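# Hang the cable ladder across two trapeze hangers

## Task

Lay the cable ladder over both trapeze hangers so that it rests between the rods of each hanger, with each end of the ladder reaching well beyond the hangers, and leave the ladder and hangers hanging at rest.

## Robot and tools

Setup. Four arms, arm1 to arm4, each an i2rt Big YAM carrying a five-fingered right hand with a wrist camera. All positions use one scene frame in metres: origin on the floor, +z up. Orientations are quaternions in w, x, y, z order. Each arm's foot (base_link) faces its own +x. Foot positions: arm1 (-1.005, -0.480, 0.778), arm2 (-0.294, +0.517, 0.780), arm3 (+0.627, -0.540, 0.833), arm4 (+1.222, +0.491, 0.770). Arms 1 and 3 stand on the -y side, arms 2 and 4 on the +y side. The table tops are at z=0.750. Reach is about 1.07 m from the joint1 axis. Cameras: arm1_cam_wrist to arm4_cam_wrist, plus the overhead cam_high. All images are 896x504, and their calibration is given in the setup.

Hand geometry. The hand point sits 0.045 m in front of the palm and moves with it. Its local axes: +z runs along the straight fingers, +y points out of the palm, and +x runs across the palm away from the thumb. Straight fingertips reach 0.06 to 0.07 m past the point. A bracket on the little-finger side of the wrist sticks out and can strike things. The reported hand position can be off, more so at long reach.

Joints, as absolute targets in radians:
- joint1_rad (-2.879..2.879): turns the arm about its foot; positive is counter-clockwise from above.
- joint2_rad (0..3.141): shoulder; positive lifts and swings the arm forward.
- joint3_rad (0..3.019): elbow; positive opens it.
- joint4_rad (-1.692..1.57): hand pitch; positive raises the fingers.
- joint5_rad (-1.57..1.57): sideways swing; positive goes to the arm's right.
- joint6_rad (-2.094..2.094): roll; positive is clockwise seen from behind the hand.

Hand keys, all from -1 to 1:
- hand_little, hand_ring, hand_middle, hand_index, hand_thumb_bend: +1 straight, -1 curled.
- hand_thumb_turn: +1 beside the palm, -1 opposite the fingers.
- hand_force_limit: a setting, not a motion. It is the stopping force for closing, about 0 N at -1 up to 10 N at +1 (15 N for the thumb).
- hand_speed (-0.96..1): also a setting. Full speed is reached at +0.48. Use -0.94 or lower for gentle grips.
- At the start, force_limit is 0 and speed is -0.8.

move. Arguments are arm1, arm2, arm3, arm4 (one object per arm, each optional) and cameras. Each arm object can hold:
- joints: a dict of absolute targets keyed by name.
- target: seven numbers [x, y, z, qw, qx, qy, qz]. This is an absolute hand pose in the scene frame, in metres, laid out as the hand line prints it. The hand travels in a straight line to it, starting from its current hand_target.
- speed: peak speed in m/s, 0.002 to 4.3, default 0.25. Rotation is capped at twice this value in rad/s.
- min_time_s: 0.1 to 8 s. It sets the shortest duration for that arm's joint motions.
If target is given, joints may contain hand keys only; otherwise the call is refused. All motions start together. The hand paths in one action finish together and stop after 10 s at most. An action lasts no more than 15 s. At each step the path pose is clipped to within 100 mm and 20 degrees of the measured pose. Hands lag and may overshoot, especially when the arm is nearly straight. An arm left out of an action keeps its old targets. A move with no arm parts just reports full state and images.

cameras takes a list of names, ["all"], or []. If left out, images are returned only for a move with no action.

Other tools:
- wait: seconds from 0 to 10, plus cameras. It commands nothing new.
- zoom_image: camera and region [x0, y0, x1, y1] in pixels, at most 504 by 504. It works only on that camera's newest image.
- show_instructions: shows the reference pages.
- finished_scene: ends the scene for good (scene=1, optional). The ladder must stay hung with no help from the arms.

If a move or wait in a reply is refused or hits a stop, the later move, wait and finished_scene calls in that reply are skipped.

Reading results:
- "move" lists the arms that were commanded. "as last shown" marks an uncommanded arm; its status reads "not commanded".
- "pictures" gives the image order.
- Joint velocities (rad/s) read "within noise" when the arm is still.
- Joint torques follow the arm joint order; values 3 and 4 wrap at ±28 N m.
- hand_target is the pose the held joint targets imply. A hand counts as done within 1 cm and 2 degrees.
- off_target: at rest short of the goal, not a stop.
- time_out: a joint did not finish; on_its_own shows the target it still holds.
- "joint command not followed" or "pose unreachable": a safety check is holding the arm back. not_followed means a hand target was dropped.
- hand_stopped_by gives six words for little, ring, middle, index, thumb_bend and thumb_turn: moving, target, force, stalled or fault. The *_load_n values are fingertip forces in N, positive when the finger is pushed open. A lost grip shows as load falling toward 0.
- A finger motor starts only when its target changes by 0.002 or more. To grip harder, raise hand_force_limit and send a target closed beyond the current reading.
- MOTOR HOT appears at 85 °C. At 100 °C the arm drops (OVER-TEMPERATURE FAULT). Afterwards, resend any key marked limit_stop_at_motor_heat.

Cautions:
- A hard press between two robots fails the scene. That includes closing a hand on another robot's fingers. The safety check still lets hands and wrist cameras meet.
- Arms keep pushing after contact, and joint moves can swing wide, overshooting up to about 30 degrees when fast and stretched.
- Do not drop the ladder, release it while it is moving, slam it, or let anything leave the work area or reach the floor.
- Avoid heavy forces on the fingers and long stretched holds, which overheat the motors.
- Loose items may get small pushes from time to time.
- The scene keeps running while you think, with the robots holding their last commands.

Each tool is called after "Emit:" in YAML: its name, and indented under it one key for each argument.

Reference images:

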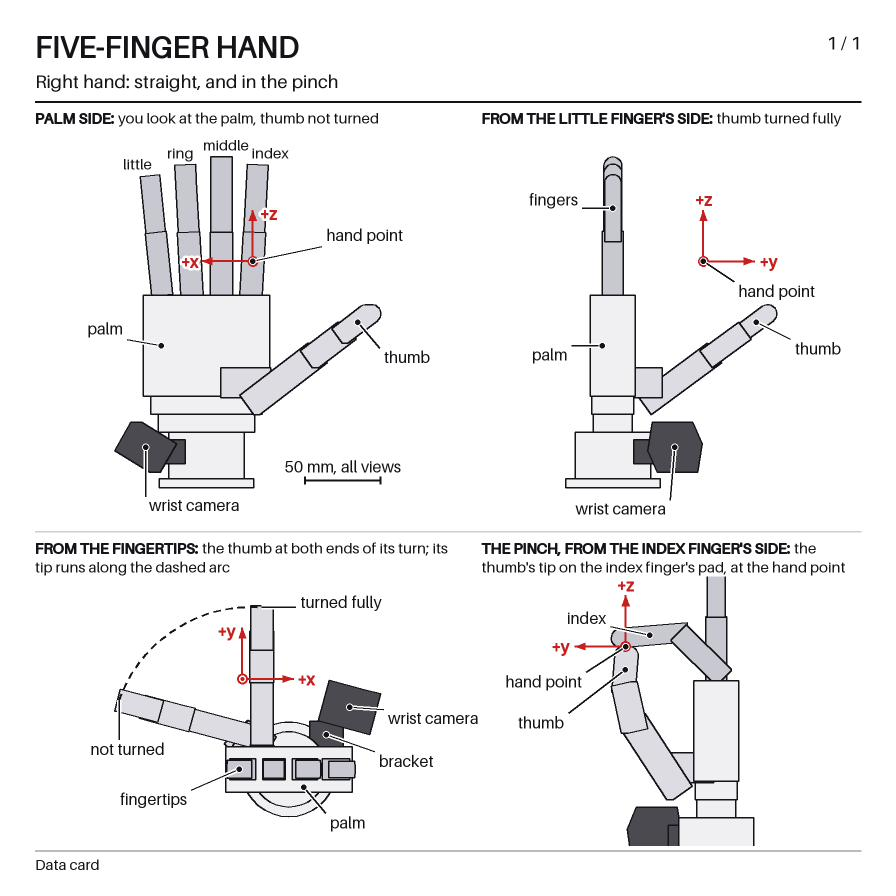

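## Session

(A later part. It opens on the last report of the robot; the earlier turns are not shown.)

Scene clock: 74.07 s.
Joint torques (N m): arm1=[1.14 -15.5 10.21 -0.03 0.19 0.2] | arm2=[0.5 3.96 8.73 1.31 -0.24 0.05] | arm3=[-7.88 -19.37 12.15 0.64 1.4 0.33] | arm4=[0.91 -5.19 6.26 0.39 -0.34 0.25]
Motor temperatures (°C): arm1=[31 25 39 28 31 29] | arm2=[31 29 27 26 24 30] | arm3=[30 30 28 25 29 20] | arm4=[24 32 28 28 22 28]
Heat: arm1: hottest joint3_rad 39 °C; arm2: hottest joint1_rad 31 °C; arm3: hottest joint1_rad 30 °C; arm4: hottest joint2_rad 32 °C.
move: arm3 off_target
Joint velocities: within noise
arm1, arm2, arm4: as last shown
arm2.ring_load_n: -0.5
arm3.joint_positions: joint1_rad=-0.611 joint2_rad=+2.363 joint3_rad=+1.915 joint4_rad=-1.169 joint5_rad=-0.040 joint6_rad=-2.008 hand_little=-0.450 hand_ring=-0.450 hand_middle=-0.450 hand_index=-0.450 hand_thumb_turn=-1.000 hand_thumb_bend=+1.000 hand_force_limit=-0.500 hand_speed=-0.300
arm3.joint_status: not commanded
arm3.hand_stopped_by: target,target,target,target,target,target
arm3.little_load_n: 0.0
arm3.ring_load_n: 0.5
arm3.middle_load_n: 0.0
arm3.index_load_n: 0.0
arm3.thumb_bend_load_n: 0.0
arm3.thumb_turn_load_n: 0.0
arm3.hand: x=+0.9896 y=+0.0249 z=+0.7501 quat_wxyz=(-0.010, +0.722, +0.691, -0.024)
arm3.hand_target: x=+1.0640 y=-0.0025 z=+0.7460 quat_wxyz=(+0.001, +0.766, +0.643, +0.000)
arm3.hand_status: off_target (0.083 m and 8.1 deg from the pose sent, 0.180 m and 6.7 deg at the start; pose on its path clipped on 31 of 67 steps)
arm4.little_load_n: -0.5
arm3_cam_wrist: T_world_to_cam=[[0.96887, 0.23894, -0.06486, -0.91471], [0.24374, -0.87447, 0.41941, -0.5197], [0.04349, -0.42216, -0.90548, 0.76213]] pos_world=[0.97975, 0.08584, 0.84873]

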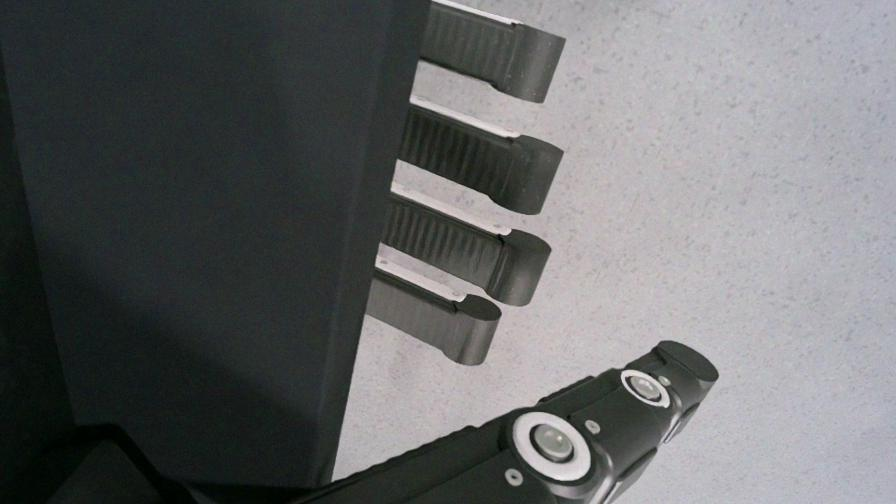

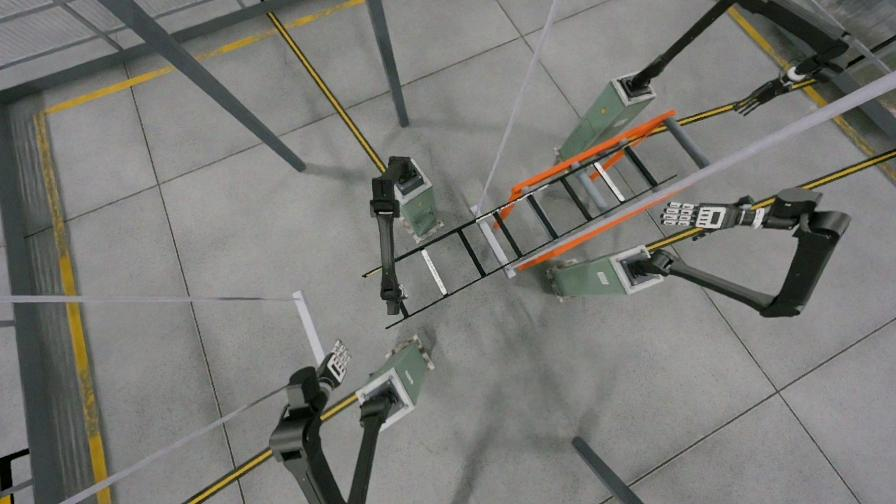

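Emit:
move:
  arm3: {"target": [0.975, 0.018, 0.747, 0, 0.745, 0.667, 0], "speed": 0.1, "joints": {"hand_index": 1, "hand_middle": 1, "hand_ring": 1, "hand_little": 1, "hand_speed": 0}}

Emit:
move:
  arm3: {"target": [0.965, 0.01, 0.94, 0, 0.745, 0.667, 0], "speed": 0.2}
  arm1: {"target": [-0.95, -0.2, 1.25, 0, 0.7071, 0.7071, 0], "speed": 0.2}

Emit:
move:
  arm3: {"target": [0.715, 0.01, 0.92, 0, 0.766, 0.6428, 0], "speed": 0.2}
  cameras: ["arm3_cam_wrist", "cam_high"]

Scene clock: 77.23 s.
Joint torques (N m): arm1=[1.2 -15.44 10.32 0.14 0.2 0.18] | arm2=[0.85 4.19 8.7 1.5 -0.27 0.06] | arm3=[-0.67 -22.36 6.82 0.62 0.35 0.34] | arm4=[0.73 -5.13 6.26 0.49 -0.34 0.26]
Motor temperatures (°C): arm1=[31 25 39 28 30 29] | arm2=[31 29 27 26 24 30] | arm3=[30 30 29 25 29 20] | arm4=[24 32 28 28 22 28]
Heat: arm1: hottest joint3_rad 39 °C; arm2: hottest joint1_rad 31 °C; arm3: hottest joint1_rad 30 °C; arm4: hottest joint2_rad 32 °C.
move: arm3 off_target
Joint velocities: within noise
arm1, arm2, arm4: as last shown
arm2.ring_load_n: 0.0
arm3.joint_positions: joint1_rad=-0.563 joint2_rad=+2.319 joint3_rad=+1.826 joint4_rad=-1.094 joint5_rad=-0.015 joint6_rad=-1.944 hand_little=+1.000 hand_ring=+1.000 hand_middle=+1.000 hand_index=+1.000 hand_thumb_turn=-1.000 hand_thumb_bend=+1.000 hand_force_limit=-0.500 hand_speed=+0.000
arm3.joint_status: all done
arm3.hand_stopped_by: target,target,target,target,target,target
arm3.little_load_n: 0.0
arm3.ring_load_n: 0.0
arm3.middle_load_n: 0.0
arm3.index_load_n: 0.0
arm3.thumb_bend_load_n: 0.0
arm3.thumb_turn_load_n: 0.0
arm3.hand: x=+0.9607 y=+0.0267 z=+0.7491 quat_wxyz=(-0.003, +0.728, +0.686, -0.007)
arm3.hand_target: x=+0.9746 y=+0.0179 z=+0.7471 quat_wxyz=(+0.000, +0.745, +0.667, +0.000)
arm3.hand_status: off_target (0.017 m and 3.0 deg from the pose sent, 0.017 m and 4.9 deg at the start)
arm4.little_load_n: 0.0
arm4.thumb_turn_load_n: -0.5
pictures: none

Scene clock: 79.93 s.
Joint torques (N m): arm1=[0.67 -1.96 8.84 1.06 0.26 -0.17] | arm2=[0.44 4.25 8.49 1.43 -0.25 0.04] | arm3=[0.91 -20.72 11.11 -0.44 0.11 0.2] | arm4=[0.73 -5.07 6.26 0.39 -0.34 0.26]
Motor temperatures (°C): arm1=[31 25 39 28 30 29] | arm2=[31 29 27 26 24 30] | arm3=[30 31 29 25 29 20] | arm4=[24 32 28 28 22 27]
Heat: arm1: hottest joint3_rad 39 °C; arm2: hottest joint1_rad 31 °C; arm3: hottest joint2_rad 31 °C; arm4: hottest joint2_rad 32 °C.
move: arm1 off_target; arm3 off_target
Joint velocities: within noise
arm1.joint_positions: joint1_rad=+0.240 joint2_rad=+0.980 joint3_rad=+1.618 joint4_rad=-1.688 joint5_rad=+0.076 joint6_rad=-1.497 hand_little=+1.000 hand_ring=+1.000 hand_middle=+1.000 hand_index=+1.000 hand_thumb_turn=-1.000 hand_thumb_bend=+1.000 hand_force_limit=-0.500 hand_speed=+0.000
arm1.joint_status: not commanded
arm1.hand_stopped_by: target,target,target,target,target,target
arm1.little_load_n: 0.0
arm1.ring_load_n: 0.0
arm1.middle_load_n: 0.0
arm1.index_load_n: 0.5
arm1.thumb_bend_load_n: 0.0
arm1.thumb_turn_load_n: 0.0
arm1.hand: x=-0.9515 y=-0.2010 z=+1.2420 quat_wxyz=(-0.174, +0.689, +0.677, +0.193)
arm1.hand_target: x=-0.9500 y=-0.1997 z=+1.2491 quat_wxyz=(-0.172, +0.684, +0.681, +0.197)
arm1.hand_status: off_target (0.008 m and 30.1 deg from the pose sent, 0.350 m and 0.9 deg at the start; pose on its path clipped on 36 of 81 steps; a joint's target at an end of its range on 65 of 81 steps)
arm2, arm4: as last shown
arm2.middle_load_n: -0.5
arm3.joint_positions: joint1_rad=-0.574 joint2_rad=+2.107 joint3_rad=+1.943 joint4_rad=-1.438 joint5_rad=-0.008 joint6_rad=-1.921 hand_little=+1.000 hand_ring=+1.000 hand_middle=+1.000 hand_index=+1.000 hand_thumb_turn=-1.000 hand_thumb_bend=+1.000 hand_force_limit=-0.500 hand_speed=+0.000
arm3.joint_status: not commanded
arm3.hand_stopped_by: target,target,target,target,target,target
arm3.little_load_n: 0.0
arm3.ring_load_n: 0.0
arm3.middle_load_n: 0.0
arm3.index_load_n: 0.0
arm3.thumb_bend_load_n: 0.0
arm3.thumb_turn_load_n: 0.0
arm3.hand: x=+0.9580 y=+0.0033 z=+0.9281 quat_wxyz=(+0.003, +0.739, +0.673, -0.012)
arm3.hand_target: x=+0.9649 y=+0.0096 z=+0.9402 quat_wxyz=(+0.000, +0.745, +0.667, +0.000)
arm3.hand_status: off_target (0.015 m and 1.7 deg from the pose sent, 0.192 m and 3.0 deg at the start)
arm4.thumb_turn_load_n: 0.0
pictures: none

Scene clock: 82.03 s.
Joint torques (N m): arm1=[0.79 -1.9 8.9 1.1 0.28 -0.16] | arm2=[0.67 4.07 8.7 1.35 -0.2 0.02] | arm3=[0.62 -19.08 7.27 0.34 0.02 0.18] | arm4=[0.85 -5.3 6.26 0.46 -0.35 0.25]
Motor temperatures (°C): arm1=[31 25 39 28 30 29] | arm2=[31 29 27 26 24 30] | arm3=[30 31 29 25 29 20] | arm4=[24 32 28 28 22 27]
Heat: arm1: hottest joint3_rad 39 °C; arm2: hottest joint1_rad 31 °C; arm3: hottest joint2_rad 31 °C; arm4: hottest joint2_rad 32 °C.
move: arm3 done
Joint velocities: within noise
arm1, arm2, arm4: as last shown
arm1.index_load_n: 0.0
arm1.hand: x=-0.9514 y=-0.2009 z=+1.2421 quat_wxyz=(-0.173, +0.689, +0.677, +0.194)
arm2.middle_load_n: 0.0
arm3.joint_positions: joint1_rad=-0.183 joint2_rad=+1.957 joint3_rad=+1.688 joint4_rad=-1.310 joint5_rad=-0.008 joint6_rad=-1.469 hand_little=+1.000 hand_ring=+1.000 hand_middle=+1.000 hand_index=+1.000 hand_thumb_turn=-1.000 hand_thumb_bend=+1.000 hand_force_limit=-0.500 hand_speed=+0.000
arm3.joint_status: not commanded
arm3.hand_stopped_by: target,target,target,target,target,target
arm3.little_load_n: 0.0
arm3.ring_load_n: 0.0
arm3.middle_load_n: -0.5
arm3.index_load_n: 0.0
arm3.thumb_bend_load_n: 0.0
arm3.thumb_turn_load_n: 0.0
arm3.hand: x=+0.7108 y=+0.0124 z=+0.9215 quat_wxyz=(+0.001, +0.759, +0.651, -0.002)
arm3.hand_target: x=+0.7149 y=+0.0100 z=+0.9200 quat_wxyz=(+0.000, +0.766, +0.643, +0.000)
arm3.hand_status: done (0.005 m and 1.2 deg from the pose sent, 0.243 m and 4.9 deg at the start)
arm4.ring_load_n: 0.5
arm3_cam_wrist: T_world_to_cam=[[0.99124, 0.13135, -0.01404, -0.6919], [0.12516, -0.89987, 0.41781, -0.44846], [0.04224, -0.41591, -0.90843, 0.92765]] pos_world=[0.70278, 0.07314, 1.02036]

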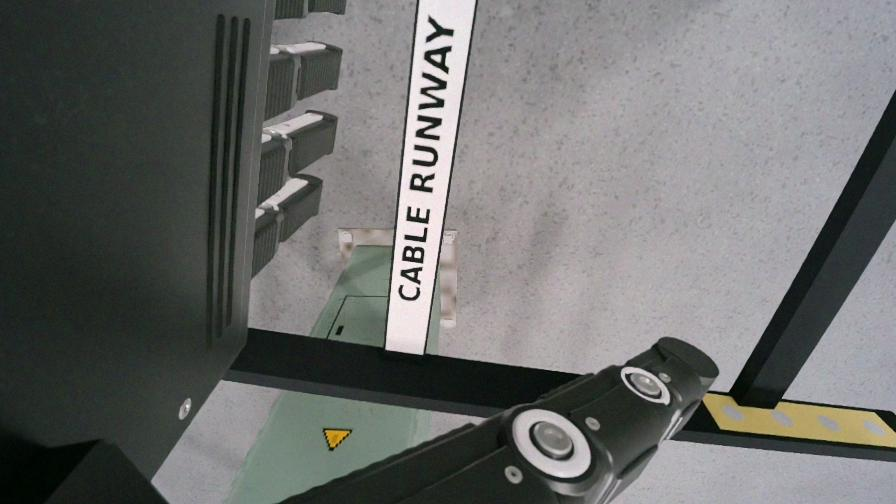

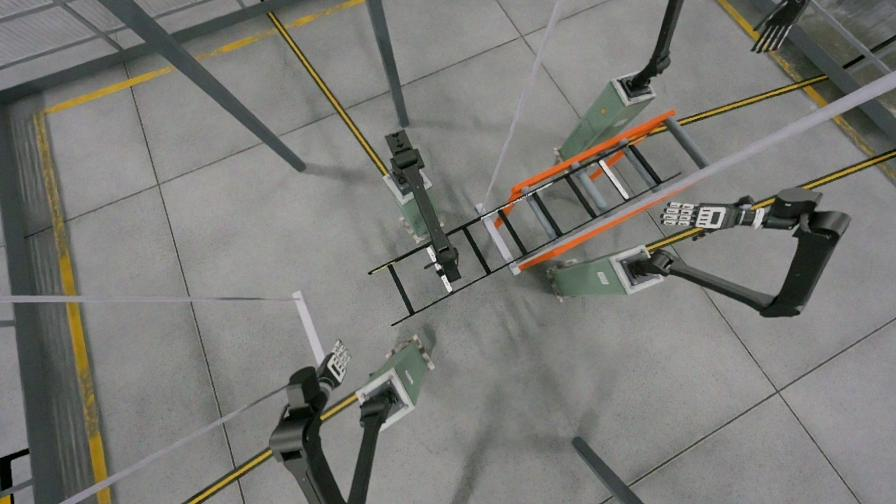

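Emit:
move:
  arm3: {"target": [0.716, 0.008, 0.758, 0, 0.766, 0.6428, 0], "speed": 0.15}

Emit:
move:
  arm3: {"joints": {"hand_index": -0.7, "hand_middle": -0.7, "hand_ring": -0.7, "hand_little": -0.7, "hand_force_limit": -0.6, "hand_speed": -0.8}}
  cameras: ["arm3_cam_wrist", "cam_high"]

Scene clock: 84.43 s.
Joint torques (N m): arm1=[0.44 -2.32 8.92 0.92 0.26 -0.15] | arm2=[0.32 4.01 8.62 1.37 -0.23 0.07] | arm3=[0.62 -18.49 6.64 0.36 0.02 0.19] | arm4=[0.91 -5.25 6.23 0.43 -0.35 0.26]
Motor temperatures (°C): arm1=[31 25 39 28 30 29] | arm2=[31 29 27 26 24 30] | arm3=[30 31 29 25 29 20] | arm4=[24 32 28 28 22 27]
Heat: arm1: hottest joint3_rad 39 °C; arm2: hottest joint1_rad 31 °C; arm3: hottest joint2_rad 31 °C; arm4: hottest joint2_rad 32 °C.
move: arm3 off_target
Joint velocities: arm1=[within noise] | arm2=[within noise] | arm3=[-0.015 0.005 0.017 0.007 -0.154 -0.007] | arm4=[within noise]
arm1, arm2, arm4: as last shown
arm3.joint_positions: joint1_rad=-0.183 joint2_rad=+2.117 joint3_rad=+1.512 joint4_rad=-0.959 joint5_rad=-0.008 joint6_rad=-1.469 hand_little=+1.000 hand_ring=+1.000 hand_middle=+1.000 hand_index=+1.000 hand_thumb_turn=-1.000 hand_thumb_bend=+1.000 hand_force_limit=-0.500 hand_speed=+0.000
arm3.joint_status: not commanded
arm3.hand_stopped_by: target,target,target,target,target,target
arm3.little_load_n: 0.5
arm3.ring_load_n: 0.0
arm3.middle_load_n: 0.5
arm3.index_load_n: 0.0
arm3.thumb_bend_load_n: 0.0
arm3.thumb_turn_load_n: 0.0
arm3.hand: x=+0.7118 y=+0.0121 z=+0.7682 quat_wxyz=(-0.004, +0.760, +0.650, +0.003)
arm3.hand_target: x=+0.7158 y=+0.0080 z=+0.7582 quat_wxyz=(+0.000, +0.766, +0.643, +0.000)
arm3.hand_status: off_target (0.012 m and 1.3 deg from the pose sent, 0.164 m and 1.2 deg at the start)
arm4.ring_load_n: 0.0
pictures: none

Scene clock: 87.97 s.
Joint torques (N m): arm1=[0.73 -2.08 8.96 1.01 0.26 -0.19] | arm2=[0.56 4.54 8.73 1.37 -0.24 0.05] | arm3=[0.67 -18.02 6.5 0.34 0.05 0.19] | arm4=[0.79 -5.19 6.22 0.43 -0.34 0.26]
Motor temperatures (°C): arm1=[31 25 39 28 30 29] | arm2=[31 29 27 26 24 30] | arm3=[30 31 29 25 29 20] | arm4=[24 32 28 28 22 27]
Heat: arm1: hottest joint3_rad 39 °C; arm2: hottest joint1_rad 31 °C; arm3: hottest joint2_rad 31 °C; arm4: hottest joint2_rad 32 °C.
move: arm3 done
Joint velocities: within noise
arm1, arm2, arm4: as last shown
arm3.joint_positions: joint1_rad=-0.183 joint2_rad=+2.117 joint3_rad=+1.512 joint4_rad=-0.959 joint5_rad=-0.008 joint6_rad=-1.469 hand_little=-0.700 hand_ring=-0.700 hand_middle=-0.700 hand_index=-0.700 hand_thumb_turn=-1.000 hand_thumb_bend=+1.000 hand_force_limit=-0.600 hand_speed=-0.800
arm3.joint_status: all done
arm3.hand_stopped_by: target,target,target,target,target,target
arm3.little_load_n: 0.0
arm3.ring_load_n: 0.0
arm3.middle_load_n: 0.5
arm3.index_load_n: 0.0
arm3.thumb_bend_load_n: 0.0
arm3.thumb_turn_load_n: 0.0
arm3.hand: x=+0.7118 y=+0.0121 z=+0.7682 quat_wxyz=(-0.004, +0.760, +0.650, +0.003)
arm3.hand_target: x=+0.7158 y=+0.0080 z=+0.7582 quat_wxyz=(+0.000, +0.766, +0.643, +0.000)
arm3.hand_status: not commanded
arm3_cam_wrist: T_world_to_cam=[[0.99133, 0.1309, -0.01136, -0.69706], [0.12427, -0.90607, 0.40446, -0.37388], [0.04265, -0.40236, -0.91449, 0.79241]] pos_world=[0.70368, 0.07132, 0.86795]

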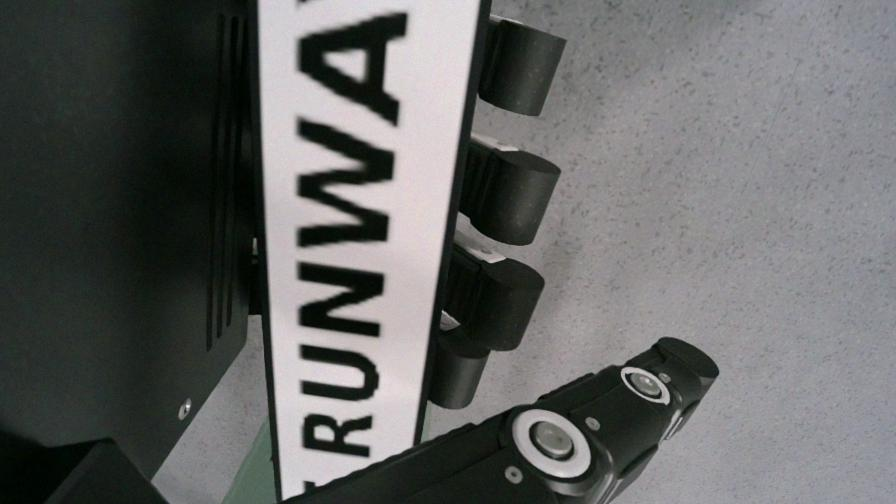

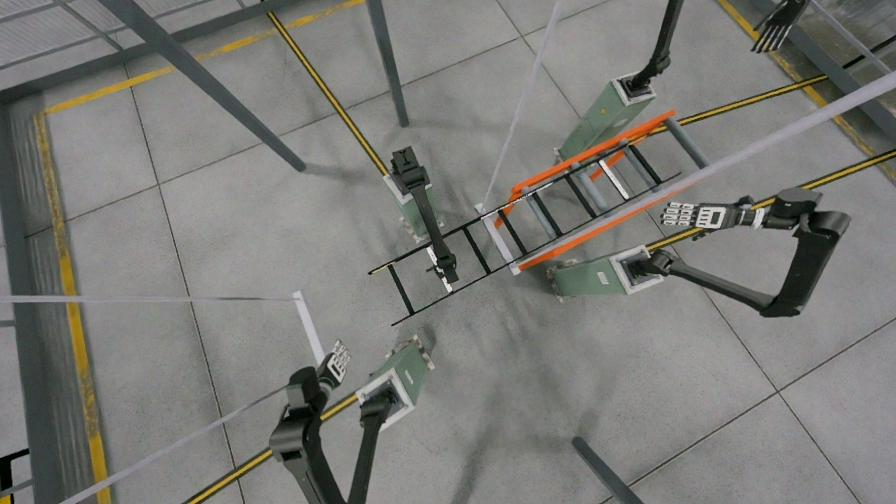

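Emit:
move:
  arm3: {"target": [0.72, 0.008, 0.775, 0, 0.766, 0.6428, 0], "speed": 0.08}

Emit:
move:
  arm3: {"joints": {"hand_index": -0.98, "hand_middle": -0.98, "hand_ring": -0.98, "hand_little": -0.98, "hand_force_limit": -0.4, "hand_speed": -0.85}}
  cameras: ["arm3_cam_wrist"]

Scene clock: 89.40 s.
Joint torques (N m): arm1=[0.62 -2.43 8.87 0.94 0.27 -0.19] | arm2=[0.26 4.72 8.54 1.5 -0.18 0.03] | arm3=[0.5 -19.72 7.3 -0.36 0.05 0.12] | arm4=[0.85 -5.19 6.26 0.46 -0.34 0.26]
Motor temperatures (°C): arm1=[31 25 39 28 30 29] | arm2=[31 29 27 26 24 30] | arm3=[30 31 29 25 29 20] | arm4=[24 32 28 28 22 27]
Heat: arm1: hottest joint3_rad 39 °C; arm2: hottest joint1_rad 31 °C; arm3: hottest joint2_rad 31 °C; arm4: hottest joint2_rad 32 °C.
move: arm3 done
Joint velocities: within noise
arm1, arm2: as last shown
arm2.index_load_n: -0.5
arm3.joint_positions: joint1_rad=-0.188 joint2_rad=+2.114 joint3_rad=+1.512 joint4_rad=-0.974 joint5_rad=-0.008 joint6_rad=-1.469 hand_little=-0.700 hand_ring=-0.700 hand_middle=-0.700 hand_index=-0.700 hand_thumb_turn=-1.000 hand_thumb_bend=+1.000 hand_force_limit=-0.600 hand_speed=-0.800
arm3.joint_status: not commanded
arm3.hand_stopped_by: target,target,target,target,target,target
arm3.little_load_n: 0.0
arm3.ring_load_n: 0.0
arm3.middle_load_n: 0.0
arm3.index_load_n: 0.0
arm3.thumb_bend_load_n: 0.0
arm3.thumb_turn_load_n: 0.0
arm3.hand: x=+0.7147 y=+0.0082 z=+0.7708 quat_wxyz=(+0.000, +0.761, +0.648, -0.001)
arm3.hand_target: x=+0.7200 y=+0.0080 z=+0.7751 quat_wxyz=(+0.000, +0.766, +0.643, +0.000)
arm3.hand_status: done (0.007 m and 0.8 deg from the pose sent, 0.011 m and 1.3 deg at the start)
arm4.joint_positions: joint1_rad=-0.428 joint2_rad=+0.980 joint3_rad=+1.503 joint4_rad=-1.673 joint5_rad=-0.057 joint6_rad=+1.259 hand_little=+1.000 hand_ring=+1.000 hand_middle=+1.000 hand_index=+1.000 hand_thumb_turn=-1.000 hand_thumb_bend=+1.000 hand_force_limit=+0.000 hand_speed=+0.000
arm4.joint_status: not commanded
arm4.hand_stopped_by: target,target,target,target,target,target
arm4.little_load_n: 0.0
arm4.ring_load_n: 0.0
arm4.middle_load_n: 0.0
arm4.index_load_n: 0.0
arm4.thumb_bend_load_n: 0.0
arm4.thumb_turn_load_n: 0.0
arm4.hand: x=+1.1965 y=+0.1668 z=+1.2065 quat_wxyz=(-0.119, -0.689, -0.694, +0.173)
arm4.hand_target: x=+1.1999 y=+0.1696 z=+1.1993 quat_wxyz=(-0.118, -0.691, -0.694, +0.163)
arm4.hand_status: not commanded
pictures: none

Scene clock: 90.57 s.
Joint torques (N m): arm1=[0.73 -2.43 8.96 0.95 0.27 -0.2] | arm2=[0.5 4.31 8.57 1.32 -0.25 0.04] | arm3=[0.56 -19.78 7.25 -0.39 0.1 0.2] | arm4=[0.56 -5.01 6.22 0.46 -0.33 0.27]
Motor temperatures (°C): arm1=[31 25 39 28 30 29] | arm2=[31 29 28 26 24 30] | arm3=[30 31 29 25 29 20] | arm4=[24 32 28 28 22 27]
Heat: arm1: hottest joint3_rad 39 °C; arm2: hottest joint1_rad 31 °C; arm3: hottest joint2_rad 31 °C; arm4: hottest joint2_rad 32 °C.
move: arm3 off_target
Joint velocities: within noise
arm1, arm4: as last shown
arm2.joint_positions: joint1_rad=+0.445 joint2_rad=+0.600 joint3_rad=+1.326 joint4_rad=-1.459 joint5_rad=-0.236 joint6_rad=-1.178 hand_little=+1.000 hand_ring=+1.000 hand_middle=+1.000 hand_index=+1.000 hand_thumb_turn=+1.000 hand_thumb_bend=+1.000 hand_force_limit=+0.000 hand_speed=-0.800
arm2.joint_status: not commanded
arm2.hand_stopped_by: target,target,target,target,target,target
arm2.little_load_n: 0.0
arm2.ring_load_n: 0.0
arm2.middle_load_n: 0.0
arm2.index_load_n: 0.0
arm2.thumb_bend_load_n: 0.0
arm2.thumb_turn_load_n: -0.5
arm2.hand: x=-0.2280 y=+0.3307 z=+1.2153 quat_wxyz=(+0.068, +0.656, -0.625, +0.418)
arm2.hand_target: x=-0.2281 y=+0.3308 z=+1.2235 quat_wxyz=(+0.073, +0.654, -0.621, +0.426)
arm2.hand_status: not commanded
arm3.joint_positions: joint1_rad=-0.190 joint2_rad=+2.114 joint3_rad=+1.512 joint4_rad=-0.974 joint5_rad=-0.008 joint6_rad=-1.476 hand_little=-0.979 hand_ring=-0.920 hand_middle=-0.865 hand_index=-0.823 hand_thumb_turn=-1.000 hand_thumb_bend=+1.000 hand_force_limit=-0.400 hand_speed=-0.850
arm3.joint_status: hand_ring off_target (ended at -0.920, target -0.980); hand_middle off_target (ended at -0.865, target -0.980); hand_index off_target (ended at -0.823, target -0.980); the others done
arm3.hand_stopped_by: target,force,force,force,target,target
arm3.little_load_n: 2.5
arm3.ring_load_n: 3.5
arm3.middle_load_n: 2.0
arm3.index_load_n: 2.0
arm3.thumb_bend_load_n: 0.0
arm3.thumb_turn_load_n: 0.0
arm3.hand: x=+0.7157 y=+0.0085 z=+0.7707 quat_wxyz=(-0.001, +0.760, +0.650, -0.001)
arm3.hand_target: x=+0.7200 y=+0.0080 z=+0.7751 quat_wxyz=(+0.000, +0.766, +0.643, +0.000)
arm3.hand_status: not commanded
arm4.thumb_bend_load_n: -0.5
arm3_cam_wrist: T_world_to_cam=[[0.99133, 0.13066, -0.01421, -0.69829], [0.12475, -0.90144, 0.41454, -0.38674], [0.04135, -0.41271, -0.90992, 0.79069]] pos_world=[0.70778, 0.06894, 0.86986]

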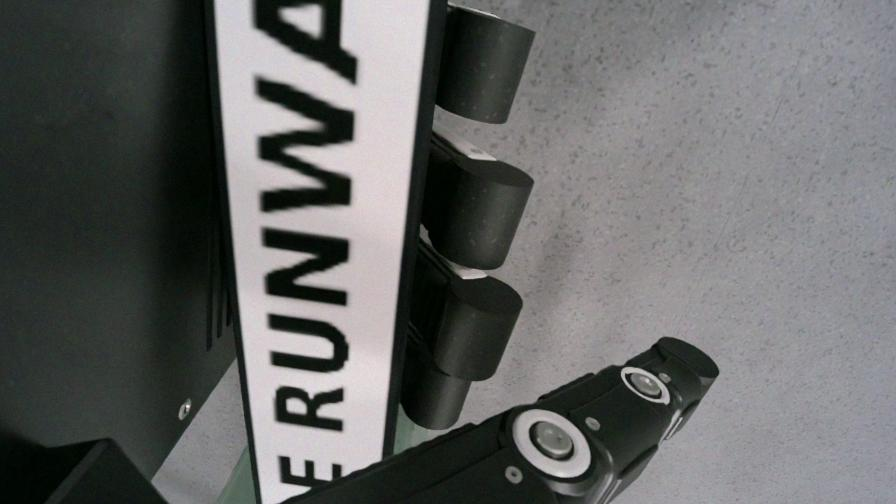

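Emit:
move:
  arm3: {"target": [0.72, 0.01, 0.80, 0, 0.766, 0.6428, 0], "speed": 0.08}
  cameras: ["arm3_cam_wrist", "cam_high"]

Scene clock: 91.80 s.
Joint torques (N m): arm1=[0.79 -2.26 8.96 0.99 0.27 -0.19] | arm2=[0.56 4.37 8.65 1.44 -0.26 0.04] | arm3=[0.62 -22.3 8.77 -1.22 0.08 0.32] | arm4=[0.85 -5.13 6.27 0.46 -0.35 0.24]
Motor temperatures (°C): arm1=[31 25 39 28 30 29] | arm2=[31 29 28 26 24 30] | arm3=[30 31 29 25 29 20] | arm4=[24 32 28 28 22 27]
Heat: arm1: hottest joint3_rad 39 °C; arm2: hottest joint1_rad 31 °C; arm3: hottest joint2_rad 31 °C; arm4: hottest joint2_rad 32 °C.
move: arm3 off_target
Joint velocities: within noise
arm1, arm2, arm4: as last shown
arm2.index_load_n: -0.5
arm2.thumb_turn_load_n: 0.0
arm3.joint_positions: joint1_rad=-0.190 joint2_rad=+2.113 joint3_rad=+1.512 joint4_rad=-1.005 joint5_rad=-0.008 joint6_rad=-1.489 hand_little=-0.979 hand_ring=-0.920 hand_middle=-0.865 hand_index=-0.823 hand_thumb_turn=-1.000 hand_thumb_bend=+1.000 hand_force_limit=-0.400 hand_speed=-0.850
arm3.joint_status: not commanded
arm3.hand_stopped_by: target,force,force,force,target,target
arm3.little_load_n: 2.0
arm3.ring_load_n: 2.5
arm3.middle_load_n: 2.0
arm3.index_load_n: 2.0
arm3.thumb_bend_load_n: 0.0
arm3.thumb_turn_load_n: 0.0
arm3.hand: x=+0.7157 y=+0.0009 z=+0.7722 quat_wxyz=(+0.011, +0.755, +0.655, -0.012)
arm3.hand_target: x=+0.7200 y=+0.0096 z=+0.7995 quat_wxyz=(+0.000, +0.766, +0.643, +0.000)
arm3.hand_status: off_target (0.030 m and 2.6 deg from the pose sent, 0.030 m and 1.2 deg at the start)
arm4.thumb_bend_load_n: 0.0
arm4.thumb_turn_load_n: -0.5
arm3_cam_wrist: T_world_to_cam=[[0.98954, 0.1428, -0.02042, -0.69123], [0.13706, -0.88656, 0.44185, -0.42408], [0.04499, -0.44002, -0.89686, 0.77618]] pos_world=[0.7072, 0.06427, 0.86938]

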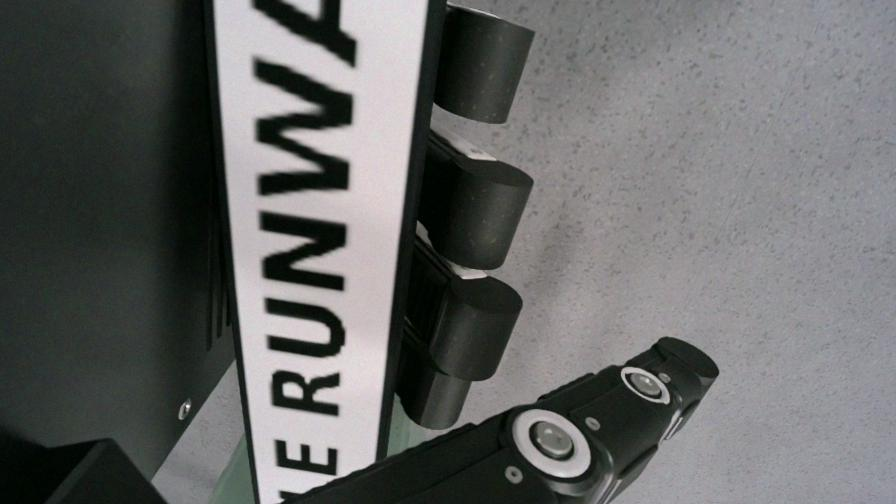

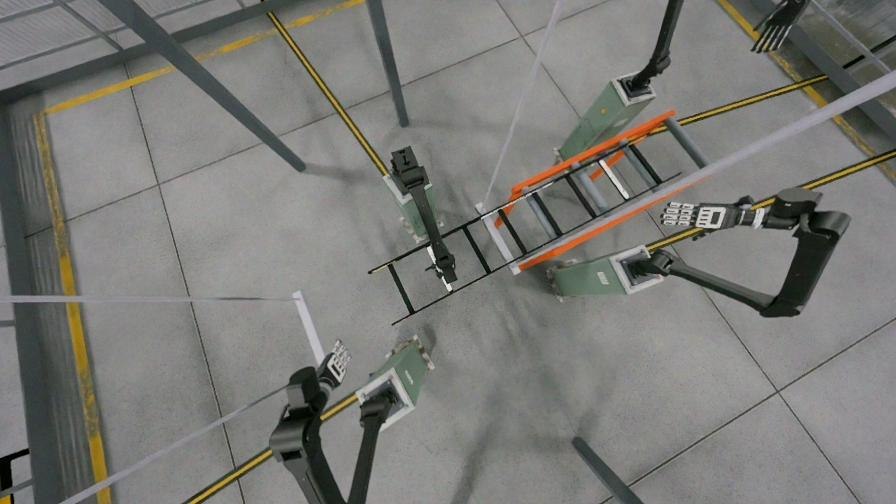

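Emit:
move:
  arm3: {"target": [0.9, 0.01, 0.795, 0, 0.766, 0.6428, 0], "speed": 0.1}
  cameras: ["arm3_cam_wrist", "cam_high"]

Scene clock: 95.30 s.
Joint torques (N m): arm1=[0.73 -2.49 8.91 1.09 0.27 -0.2] | arm2=[0.56 4.54 8.72 1.47 -0.25 0.02] | arm3=[-6.59 -18.96 12.29 0.27 1.84 0.43] | arm4=[0.85 -5.25 6.26 0.39 -0.32 0.26]
Motor temperatures (°C): arm1=[31 25 39 28 30 29] | arm2=[31 29 28 25 24 30] | arm3=[30 31 29 25 29 20] | arm4=[24 32 28 28 22 27]
Heat: arm1: hottest joint3_rad 39 °C; arm2: hottest joint1_rad 31 °C; arm3: hottest joint2_rad 31 °C; arm4: hottest joint2_rad 32 °C.
move: arm3 off_target
Joint velocities: within noise
arm1, arm2, arm4: as last shown
arm2.index_load_n: 0.0
arm3.joint_positions: joint1_rad=-0.394 joint2_rad=+2.149 joint3_rad=+1.599 joint4_rad=-1.097 joint5_rad=-0.052 joint6_rad=-1.787 hand_little=-0.979 hand_ring=-0.921 hand_middle=-0.865 hand_index=-0.823 hand_thumb_turn=-1.000 hand_thumb_bend=+1.000 hand_force_limit=-0.400 hand_speed=-0.850
arm3.joint_status: not commanded
arm3.hand_stopped_by: target,force,force,force,target,target
arm3.little_load_n: 4.5
arm3.ring_load_n: 1.0
arm3.middle_load_n: 0.5
arm3.index_load_n: 0.0
arm3.thumb_bend_load_n: 0.0
arm3.thumb_turn_load_n: 0.0
arm3.hand: x=+0.8304 y=-0.0011 z=+0.7783 quat_wxyz=(-0.002, +0.724, +0.689, -0.042)
arm3.hand_target: x=+0.8972 y=+0.0043 z=+0.7967 quat_wxyz=(+0.000, +0.766, +0.643, +0.001)
arm3.hand_status: off_target (0.072 m and 8.6 deg from the pose sent, 0.186 m and 2.6 deg at the start; pose on its path clipped on 13 of 86 steps)
arm4.thumb_turn_load_n: 0.0
arm3_cam_wrist: T_world_to_cam=[[0.96918, 0.23044, -0.08706, -0.73535], [0.24468, -0.85952, 0.44874, -0.53899], [0.02858, -0.45621, -0.88941, 0.78346]] pos_world=[0.82217, 0.06361, 0.87467]

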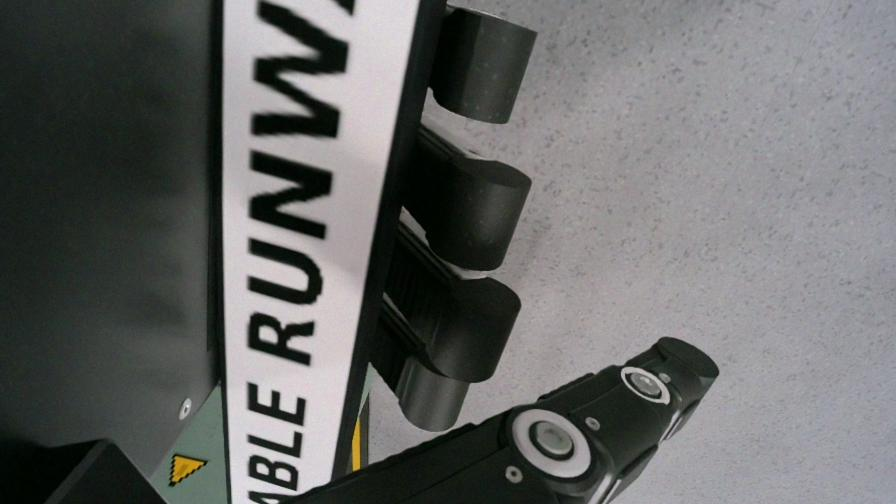

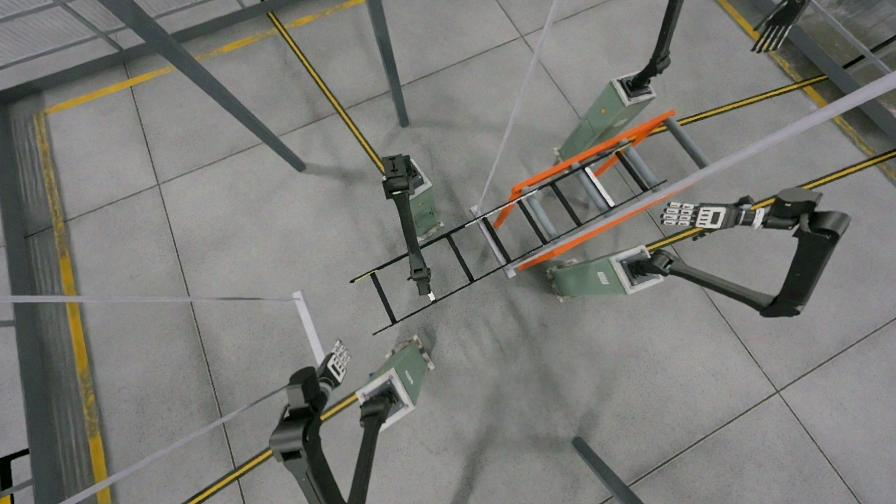

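Emit:
move:
  arm3: {"target": [1.06, 0.01, 0.80, 0, 0.756, 0.6546, 0], "speed": 0.1}
  cameras: ["arm3_cam_wrist", "cam_high"]

Scene clock: 97.80 s.
Joint torques (N m): arm1=[0.67 -1.9 8.88 1.17 0.26 -0.2] | arm2=[0.73 4.6 8.75 1.36 -0.25 0.02] | arm3=[-10.11 -18.49 11.99 0.81 2.23 -0.05] | arm4=[0.73 -5.19 6.27 0.43 -0.32 0.26]
Motor temperatures (°C): arm1=[31 24 39 28 30 29] | arm2=[31 29 28 25 24 30] | arm3=[30 31 29 25 29 20] | arm4=[24 32 28 28 22 27]
Heat: arm1: hottest joint3_rad 39 °C; arm2: hottest joint1_rad 31 °C; arm3: hottest joint2_rad 31 °C; arm4: hottest joint2_rad 32 °C.
move: arm3 off_target
Joint velocities: within noise
arm1.joint_positions: joint1_rad=+0.240 joint2_rad=+0.980 joint3_rad=+1.618 joint4_rad=-1.688 joint5_rad=+0.076 joint6_rad=-1.497 hand_little=+1.000 hand_ring=+1.000 hand_middle=+1.000 hand_index=+1.000 hand_thumb_turn=-1.000 hand_thumb_bend=+1.000 hand_force_limit=-0.500 hand_speed=+0.000
arm1.joint_status: not commanded
arm1.hand_stopped_by: target,target,target,target,target,target
arm1.little_load_n: 0.0
arm1.ring_load_n: 0.0
arm1.middle_load_n: 0.0
arm1.index_load_n: 0.0
arm1.thumb_bend_load_n: 0.0
arm1.thumb_turn_load_n: 0.0
arm1.hand: x=-0.9514 y=-0.2009 z=+1.2421 quat_wxyz=(-0.173, +0.689, +0.677, +0.194)
arm1.hand_target: x=-0.9500 y=-0.1997 z=+1.2491 quat_wxyz=(-0.172, +0.684, +0.681, +0.197)
arm1.hand_status: not commanded
arm2, arm4: as last shown
arm3.joint_positions: joint1_rad=-0.415 joint2_rad=+2.158 joint3_rad=+1.617 joint4_rad=-1.113 joint5_rad=-0.058 joint6_rad=-1.825 hand_little=-0.979 hand_ring=-0.921 hand_middle=-0.865 hand_index=-0.823 hand_thumb_turn=-1.000 hand_thumb_bend=+1.000 hand_force_limit=-0.400 hand_speed=-0.850
arm3.joint_status: not commanded
arm3.hand_stopped_by: target,force,force,force,target,target
arm3.little_load_n: 4.5
arm3.ring_load_n: 0.5
arm3.middle_load_n: 0.0
arm3.index_load_n: 0.5
arm3.thumb_bend_load_n: 0.0
arm3.thumb_turn_load_n: 0.0
arm3.hand: x=+0.8425 y=-0.0006 z=+0.7784 quat_wxyz=(-0.004, +0.718, +0.695, -0.047)
arm3.hand_target: x=+0.9356 y=-0.0060 z=+0.7914 quat_wxyz=(+0.003, +0.757, +0.654, +0.000)
arm3.hand_status: off_target (0.219 m and 8.3 deg from the pose sent, 0.231 m and 7.2 deg at the start; pose on its path clipped on 54 of 64 steps)
arm3_cam_wrist: T_world_to_cam=[[0.96422, 0.2466, -0.09726, -0.73511], [0.26367, -0.85422, 0.44809, -0.55706], [0.02742, -0.45771, -0.88868, 0.78382]] pos_world=[0.8342, 0.06419, 0.87468]

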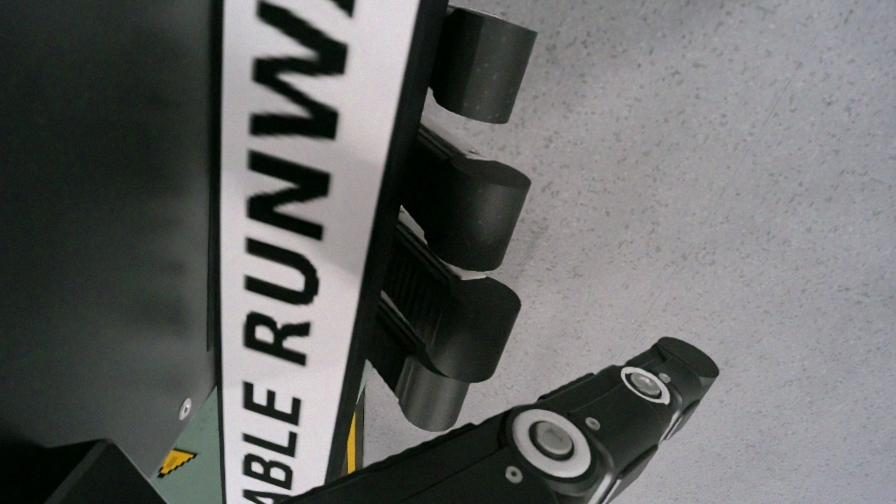

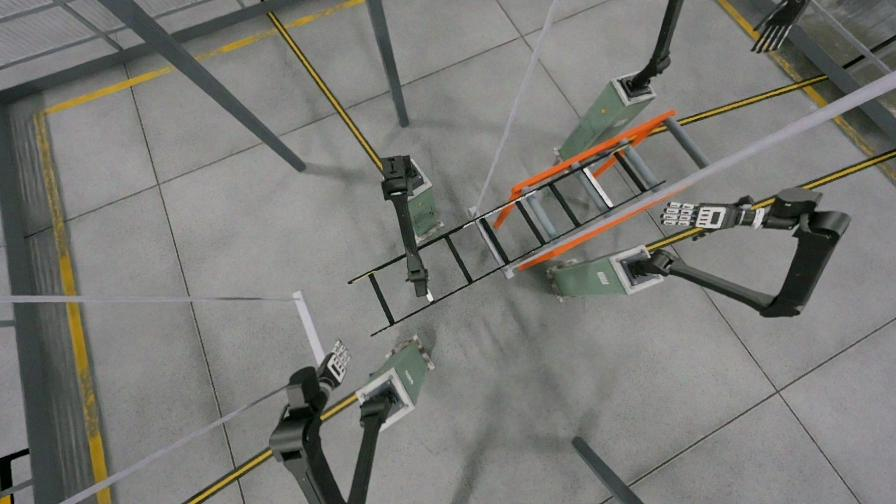

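Emit:
zoom_image:
  camera: "cam_high"
  region: [440, 170, 600, 300]

Scaled by 3.150 from the camera's image (finer frame: 1280x720).

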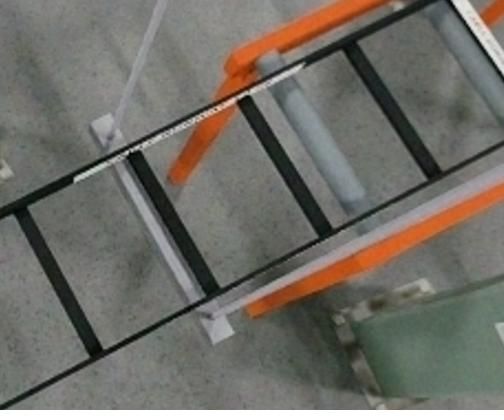

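Emit:
move:
  arm3: {"target": [0.86, 0.0, 0.785, 0, 0.745, 0.667, 0], "speed": 0.1}
  arm2: {"target": [0.08, 0.38, 1.0, 0.245, 0.735, -0.338, 0.534], "speed": 0.3}
  cameras: ["arm2_cam_wrist", "arm3_cam_wrist", "cam_high"]

Scene clock: 102.10 s.
Joint torques (N m): arm1=[0.85 -2.32 8.99 1.03 0.28 -0.18] | arm2=[0.85 -5.13 7.24 1.88 0.19 -0.14] | arm3=[-3.25 -20.66 7.34 1.11 1.54 0.3] | arm4=[0.79 -5.19 6.27 0.43 -0.35 0.26]
Motor temperatures (°C): arm1=[31 24 39 28 30 29] | arm2=[31 29 28 25 24 30] | arm3=[30 31 29 25 30 20] | arm4=[24 32 28 28 22 27]
Heat: arm1: hottest joint3_rad 39 °C; arm2: hottest joint1_rad 31 °C; arm3: hottest joint2_rad 31 °C; arm4: hottest joint2_rad 32 °C.
move: arm2 done; arm3 off_target
Joint velocities: within noise
arm1, arm4: as last shown
arm2.joint_positions: joint1_rad=+1.792 joint2_rad=+1.055 joint3_rad=+0.672 joint4_rad=-0.159 joint5_rad=+0.899 joint6_rad=-1.116 hand_little=+1.000 hand_ring=+1.000 hand_middle=+1.000 hand_index=+1.000 hand_thumb_turn=+1.000 hand_thumb_bend=+1.000 hand_force_limit=+0.000 hand_speed=-0.800
arm2.joint_status: not commanded
arm2.hand_stopped_by: target,target,target,target,target,target
arm2.little_load_n: 0.0
arm2.ring_load_n: -0.5
arm2.middle_load_n: 0.0
arm2.index_load_n: 0.0
arm2.thumb_bend_load_n: 0.0
arm2.thumb_turn_load_n: 0.0
arm2.hand: x=+0.0827 y=+0.3817 z=+1.0037 quat_wxyz=(+0.242, +0.733, -0.343, +0.535)
arm2.hand_target: x=+0.0800 y=+0.3800 z=+1.0001 quat_wxyz=(+0.245, +0.735, -0.338, +0.534)
arm2.hand_status: done (0.005 m and 0.8 deg from the pose sent, 0.379 m and 42.1 deg at the start)
arm3.joint_positions: joint1_rad=-0.375 joint2_rad=+2.135 joint3_rad=+1.568 joint4_rad=-1.059 joint5_rad=-0.046 joint6_rad=-1.779 hand_little=-0.979 hand_ring=-0.921 hand_middle=-0.865 hand_index=-0.823 hand_thumb_turn=-1.000 hand_thumb_bend=+1.000 hand_force_limit=-0.400 hand_speed=-0.850
arm3.joint_status: not commanded
arm3.hand_stopped_by: target,force,force,force,target,target
arm3.little_load_n: 4.5
arm3.ring_load_n: 0.0
arm3.middle_load_n: 0.0
arm3.index_load_n: 0.0
arm3.thumb_bend_load_n: 0.0
arm3.thumb_turn_load_n: 0.0
arm3.hand: x=+0.8205 y=+0.0005 z=+0.7760 quat_wxyz=(-0.004, +0.720, +0.693, -0.031)
arm3.hand_target: x=+0.8589 y=-0.0015 z=+0.7854 quat_wxyz=(+0.000, +0.745, +0.667, -0.001)
arm3.hand_status: off_target (0.041 m and 5.5 deg from the pose sent, 0.019 m and 7.0 deg at the start)
arm2_cam_wrist: T_world_to_cam=[[-0.7128, -0.66788, 0.21412, 0.09759], [-0.64436, 0.50304, -0.57597, 0.42801], [0.27697, -0.54853, -0.78893, 1.0887]] pos_world=[0.04382, 0.44705, 1.08453]
arm3_cam_wrist: T_world_to_cam=[[0.9671, 0.24433, -0.07079, -0.73733], [0.25033, -0.86468, 0.4355, -0.52854], [0.0452, -0.4389, -0.8974, 0.77497]] pos_world=[0.81036, 0.06326, 0.87344]

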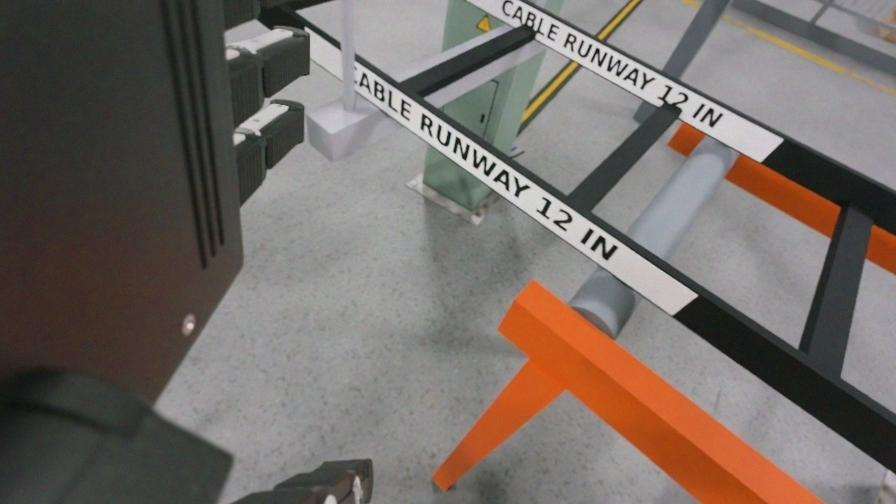

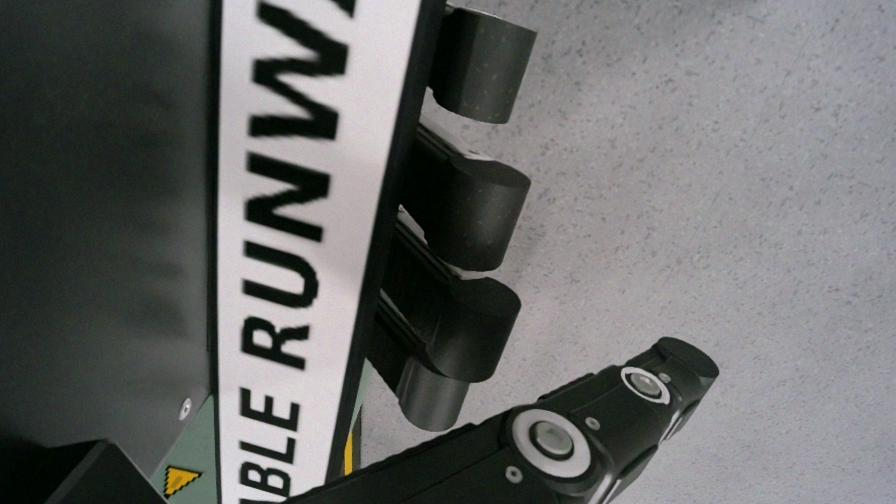

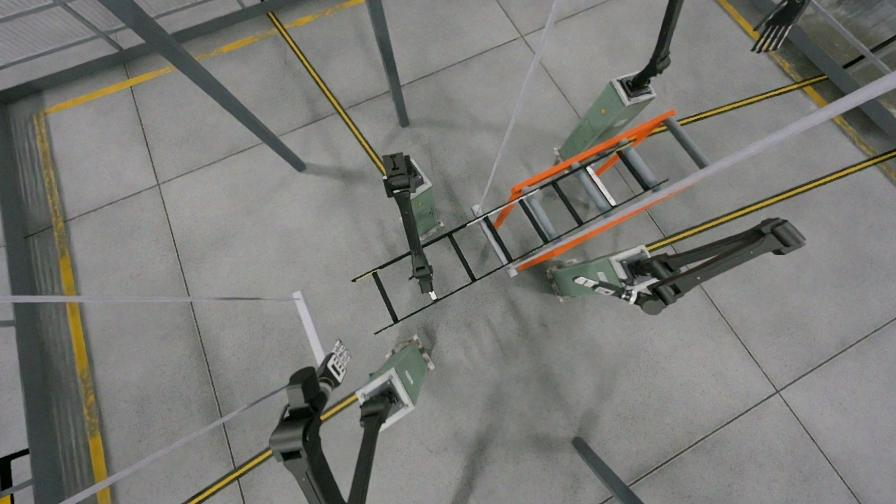

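Emit:
zoom_image:
  camera: "arm2_cam_wrist"
  region: [290, 0, 560, 170]

Emit:
zoom_image:
  camera: "arm2_cam_wrist"
  region: [500, 90, 896, 390]

Scaled by 1.867 from the camera's image (finer frame: 1280x720).

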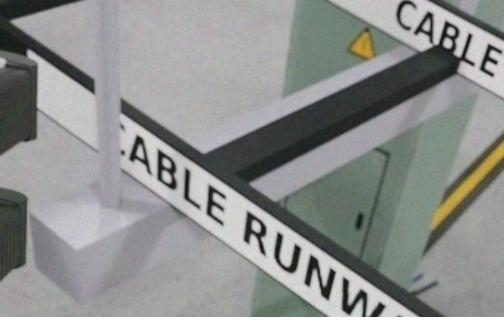

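Scaled by 1.273 from the camera's image (finer frame: 1280x720).

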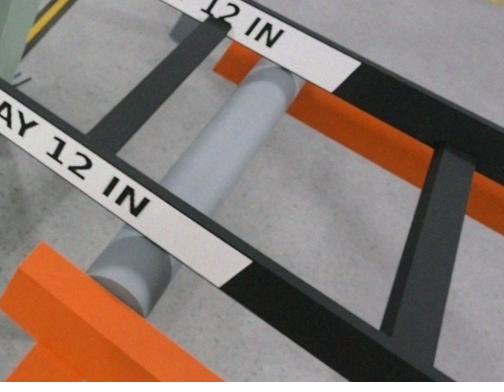

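Emit:
move:
  arm3: {"target": [0.86, 0.01, 0.84, 0, 0.775, 0.632, 0], "speed": 0.1}
  cameras: ["arm2_cam_wrist", "arm3_cam_wrist"]

Scene clock: 105.17 s.
Joint torques (N m): arm1=[0.73 -1.73 8.95 0.92 0.27 -0.2] | arm2=[0.56 -4.54 7.32 1.76 0.16 -0.11] | arm3=[-3.43 -24.23 13.05 -1.25 1.39 0.91] | arm4=[0.62 -5.36 6.24 0.46 -0.34 0.26]
Motor temperatures (°C): arm1=[31 24 39 28 30 29] | arm2=[31 29 28 25 24 29] | arm3=[30 32 29 25 30 20] | arm4=[24 32 28 28 22 27]
Heat: arm1: hottest joint3_rad 39 °C; arm2: hottest joint1_rad 31 °C; arm3: hottest joint2_rad 32 °C; arm4: hottest joint2_rad 32 °C.
move: arm3 off_target
Joint velocities: within noise
arm1, arm2, arm4: as last shown
arm1.ring_load_n: 0.5
arm2.ring_load_n: 0.0
arm3.joint_positions: joint1_rad=-0.373 joint2_rad=+2.134 joint3_rad=+1.580 joint4_rad=-1.126 joint5_rad=-0.046 joint6_rad=-1.754 hand_little=-0.979 hand_ring=-0.920 hand_middle=-0.865 hand_index=-0.823 hand_thumb_turn=-1.000 hand_thumb_bend=+1.000 hand_force_limit=-0.400 hand_speed=-0.850
arm3.joint_status: not commanded
arm3.hand_stopped_by: target,force,force,force,target,target
arm3.little_load_n: 7.0
arm3.ring_load_n: 6.0
arm3.middle_load_n: 4.0
arm3.index_load_n: 4.0
arm3.thumb_bend_load_n: 0.0
arm3.thumb_turn_load_n: 0.0
arm3.hand: x=+0.8157 y=-0.0127 z=+0.7826 quat_wxyz=(+0.012, +0.728, +0.684, -0.054)
arm3.hand_target: x=+0.8581 y=+0.0055 z=+0.8396 quat_wxyz=(-0.003, +0.775, +0.633, +0.001)
arm3.hand_status: off_target (0.076 m and 10.3 deg from the pose sent, 0.076 m and 10.2 deg at the start)
arm2_cam_wrist: T_world_to_cam=[[-0.71263, -0.66796, 0.21445, 0.09726], [-0.64459, 0.50279, -0.57594, 0.42809], [0.27688, -0.54866, -0.78887, 1.0887]] pos_world=[0.04382, 0.44705, 1.08453]
arm3_cam_wrist: T_world_to_cam=[[0.97167, 0.21668, -0.09432, -0.71464], [0.23508, -0.84533, 0.47974, -0.56349], [0.02421, -0.48832, -0.87233, 0.77216]] pos_world=[0.80816, 0.05558, 0.8765]

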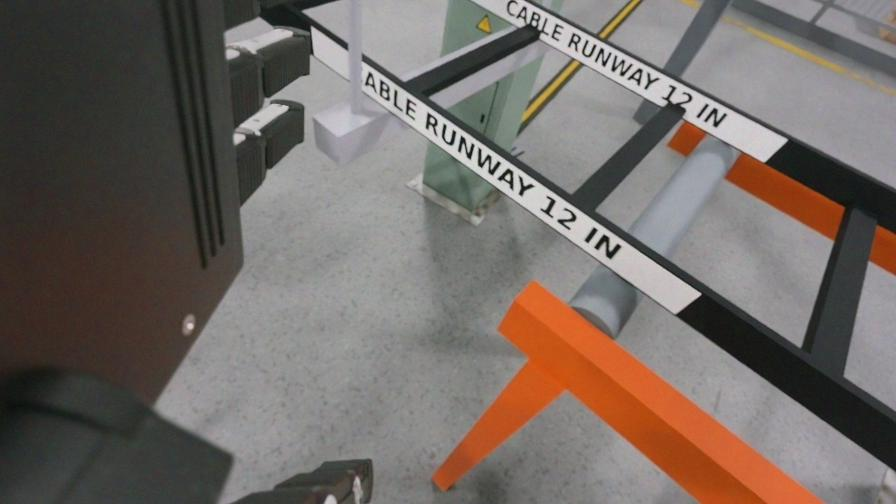

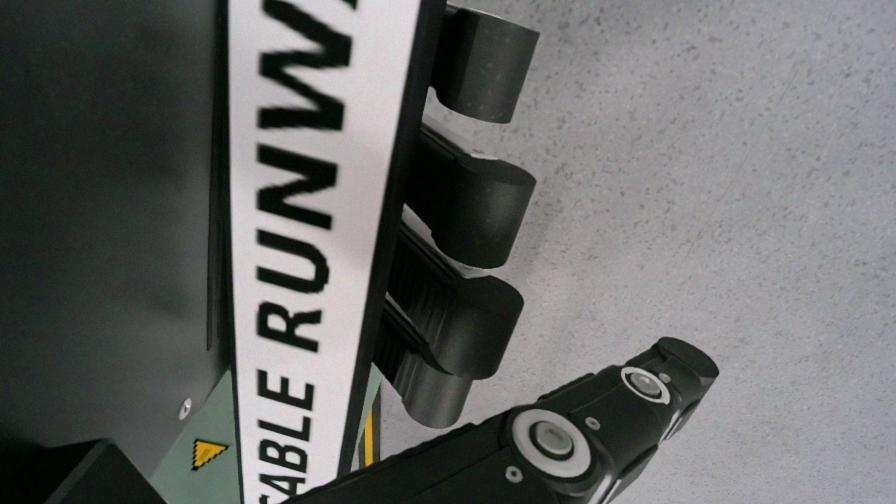

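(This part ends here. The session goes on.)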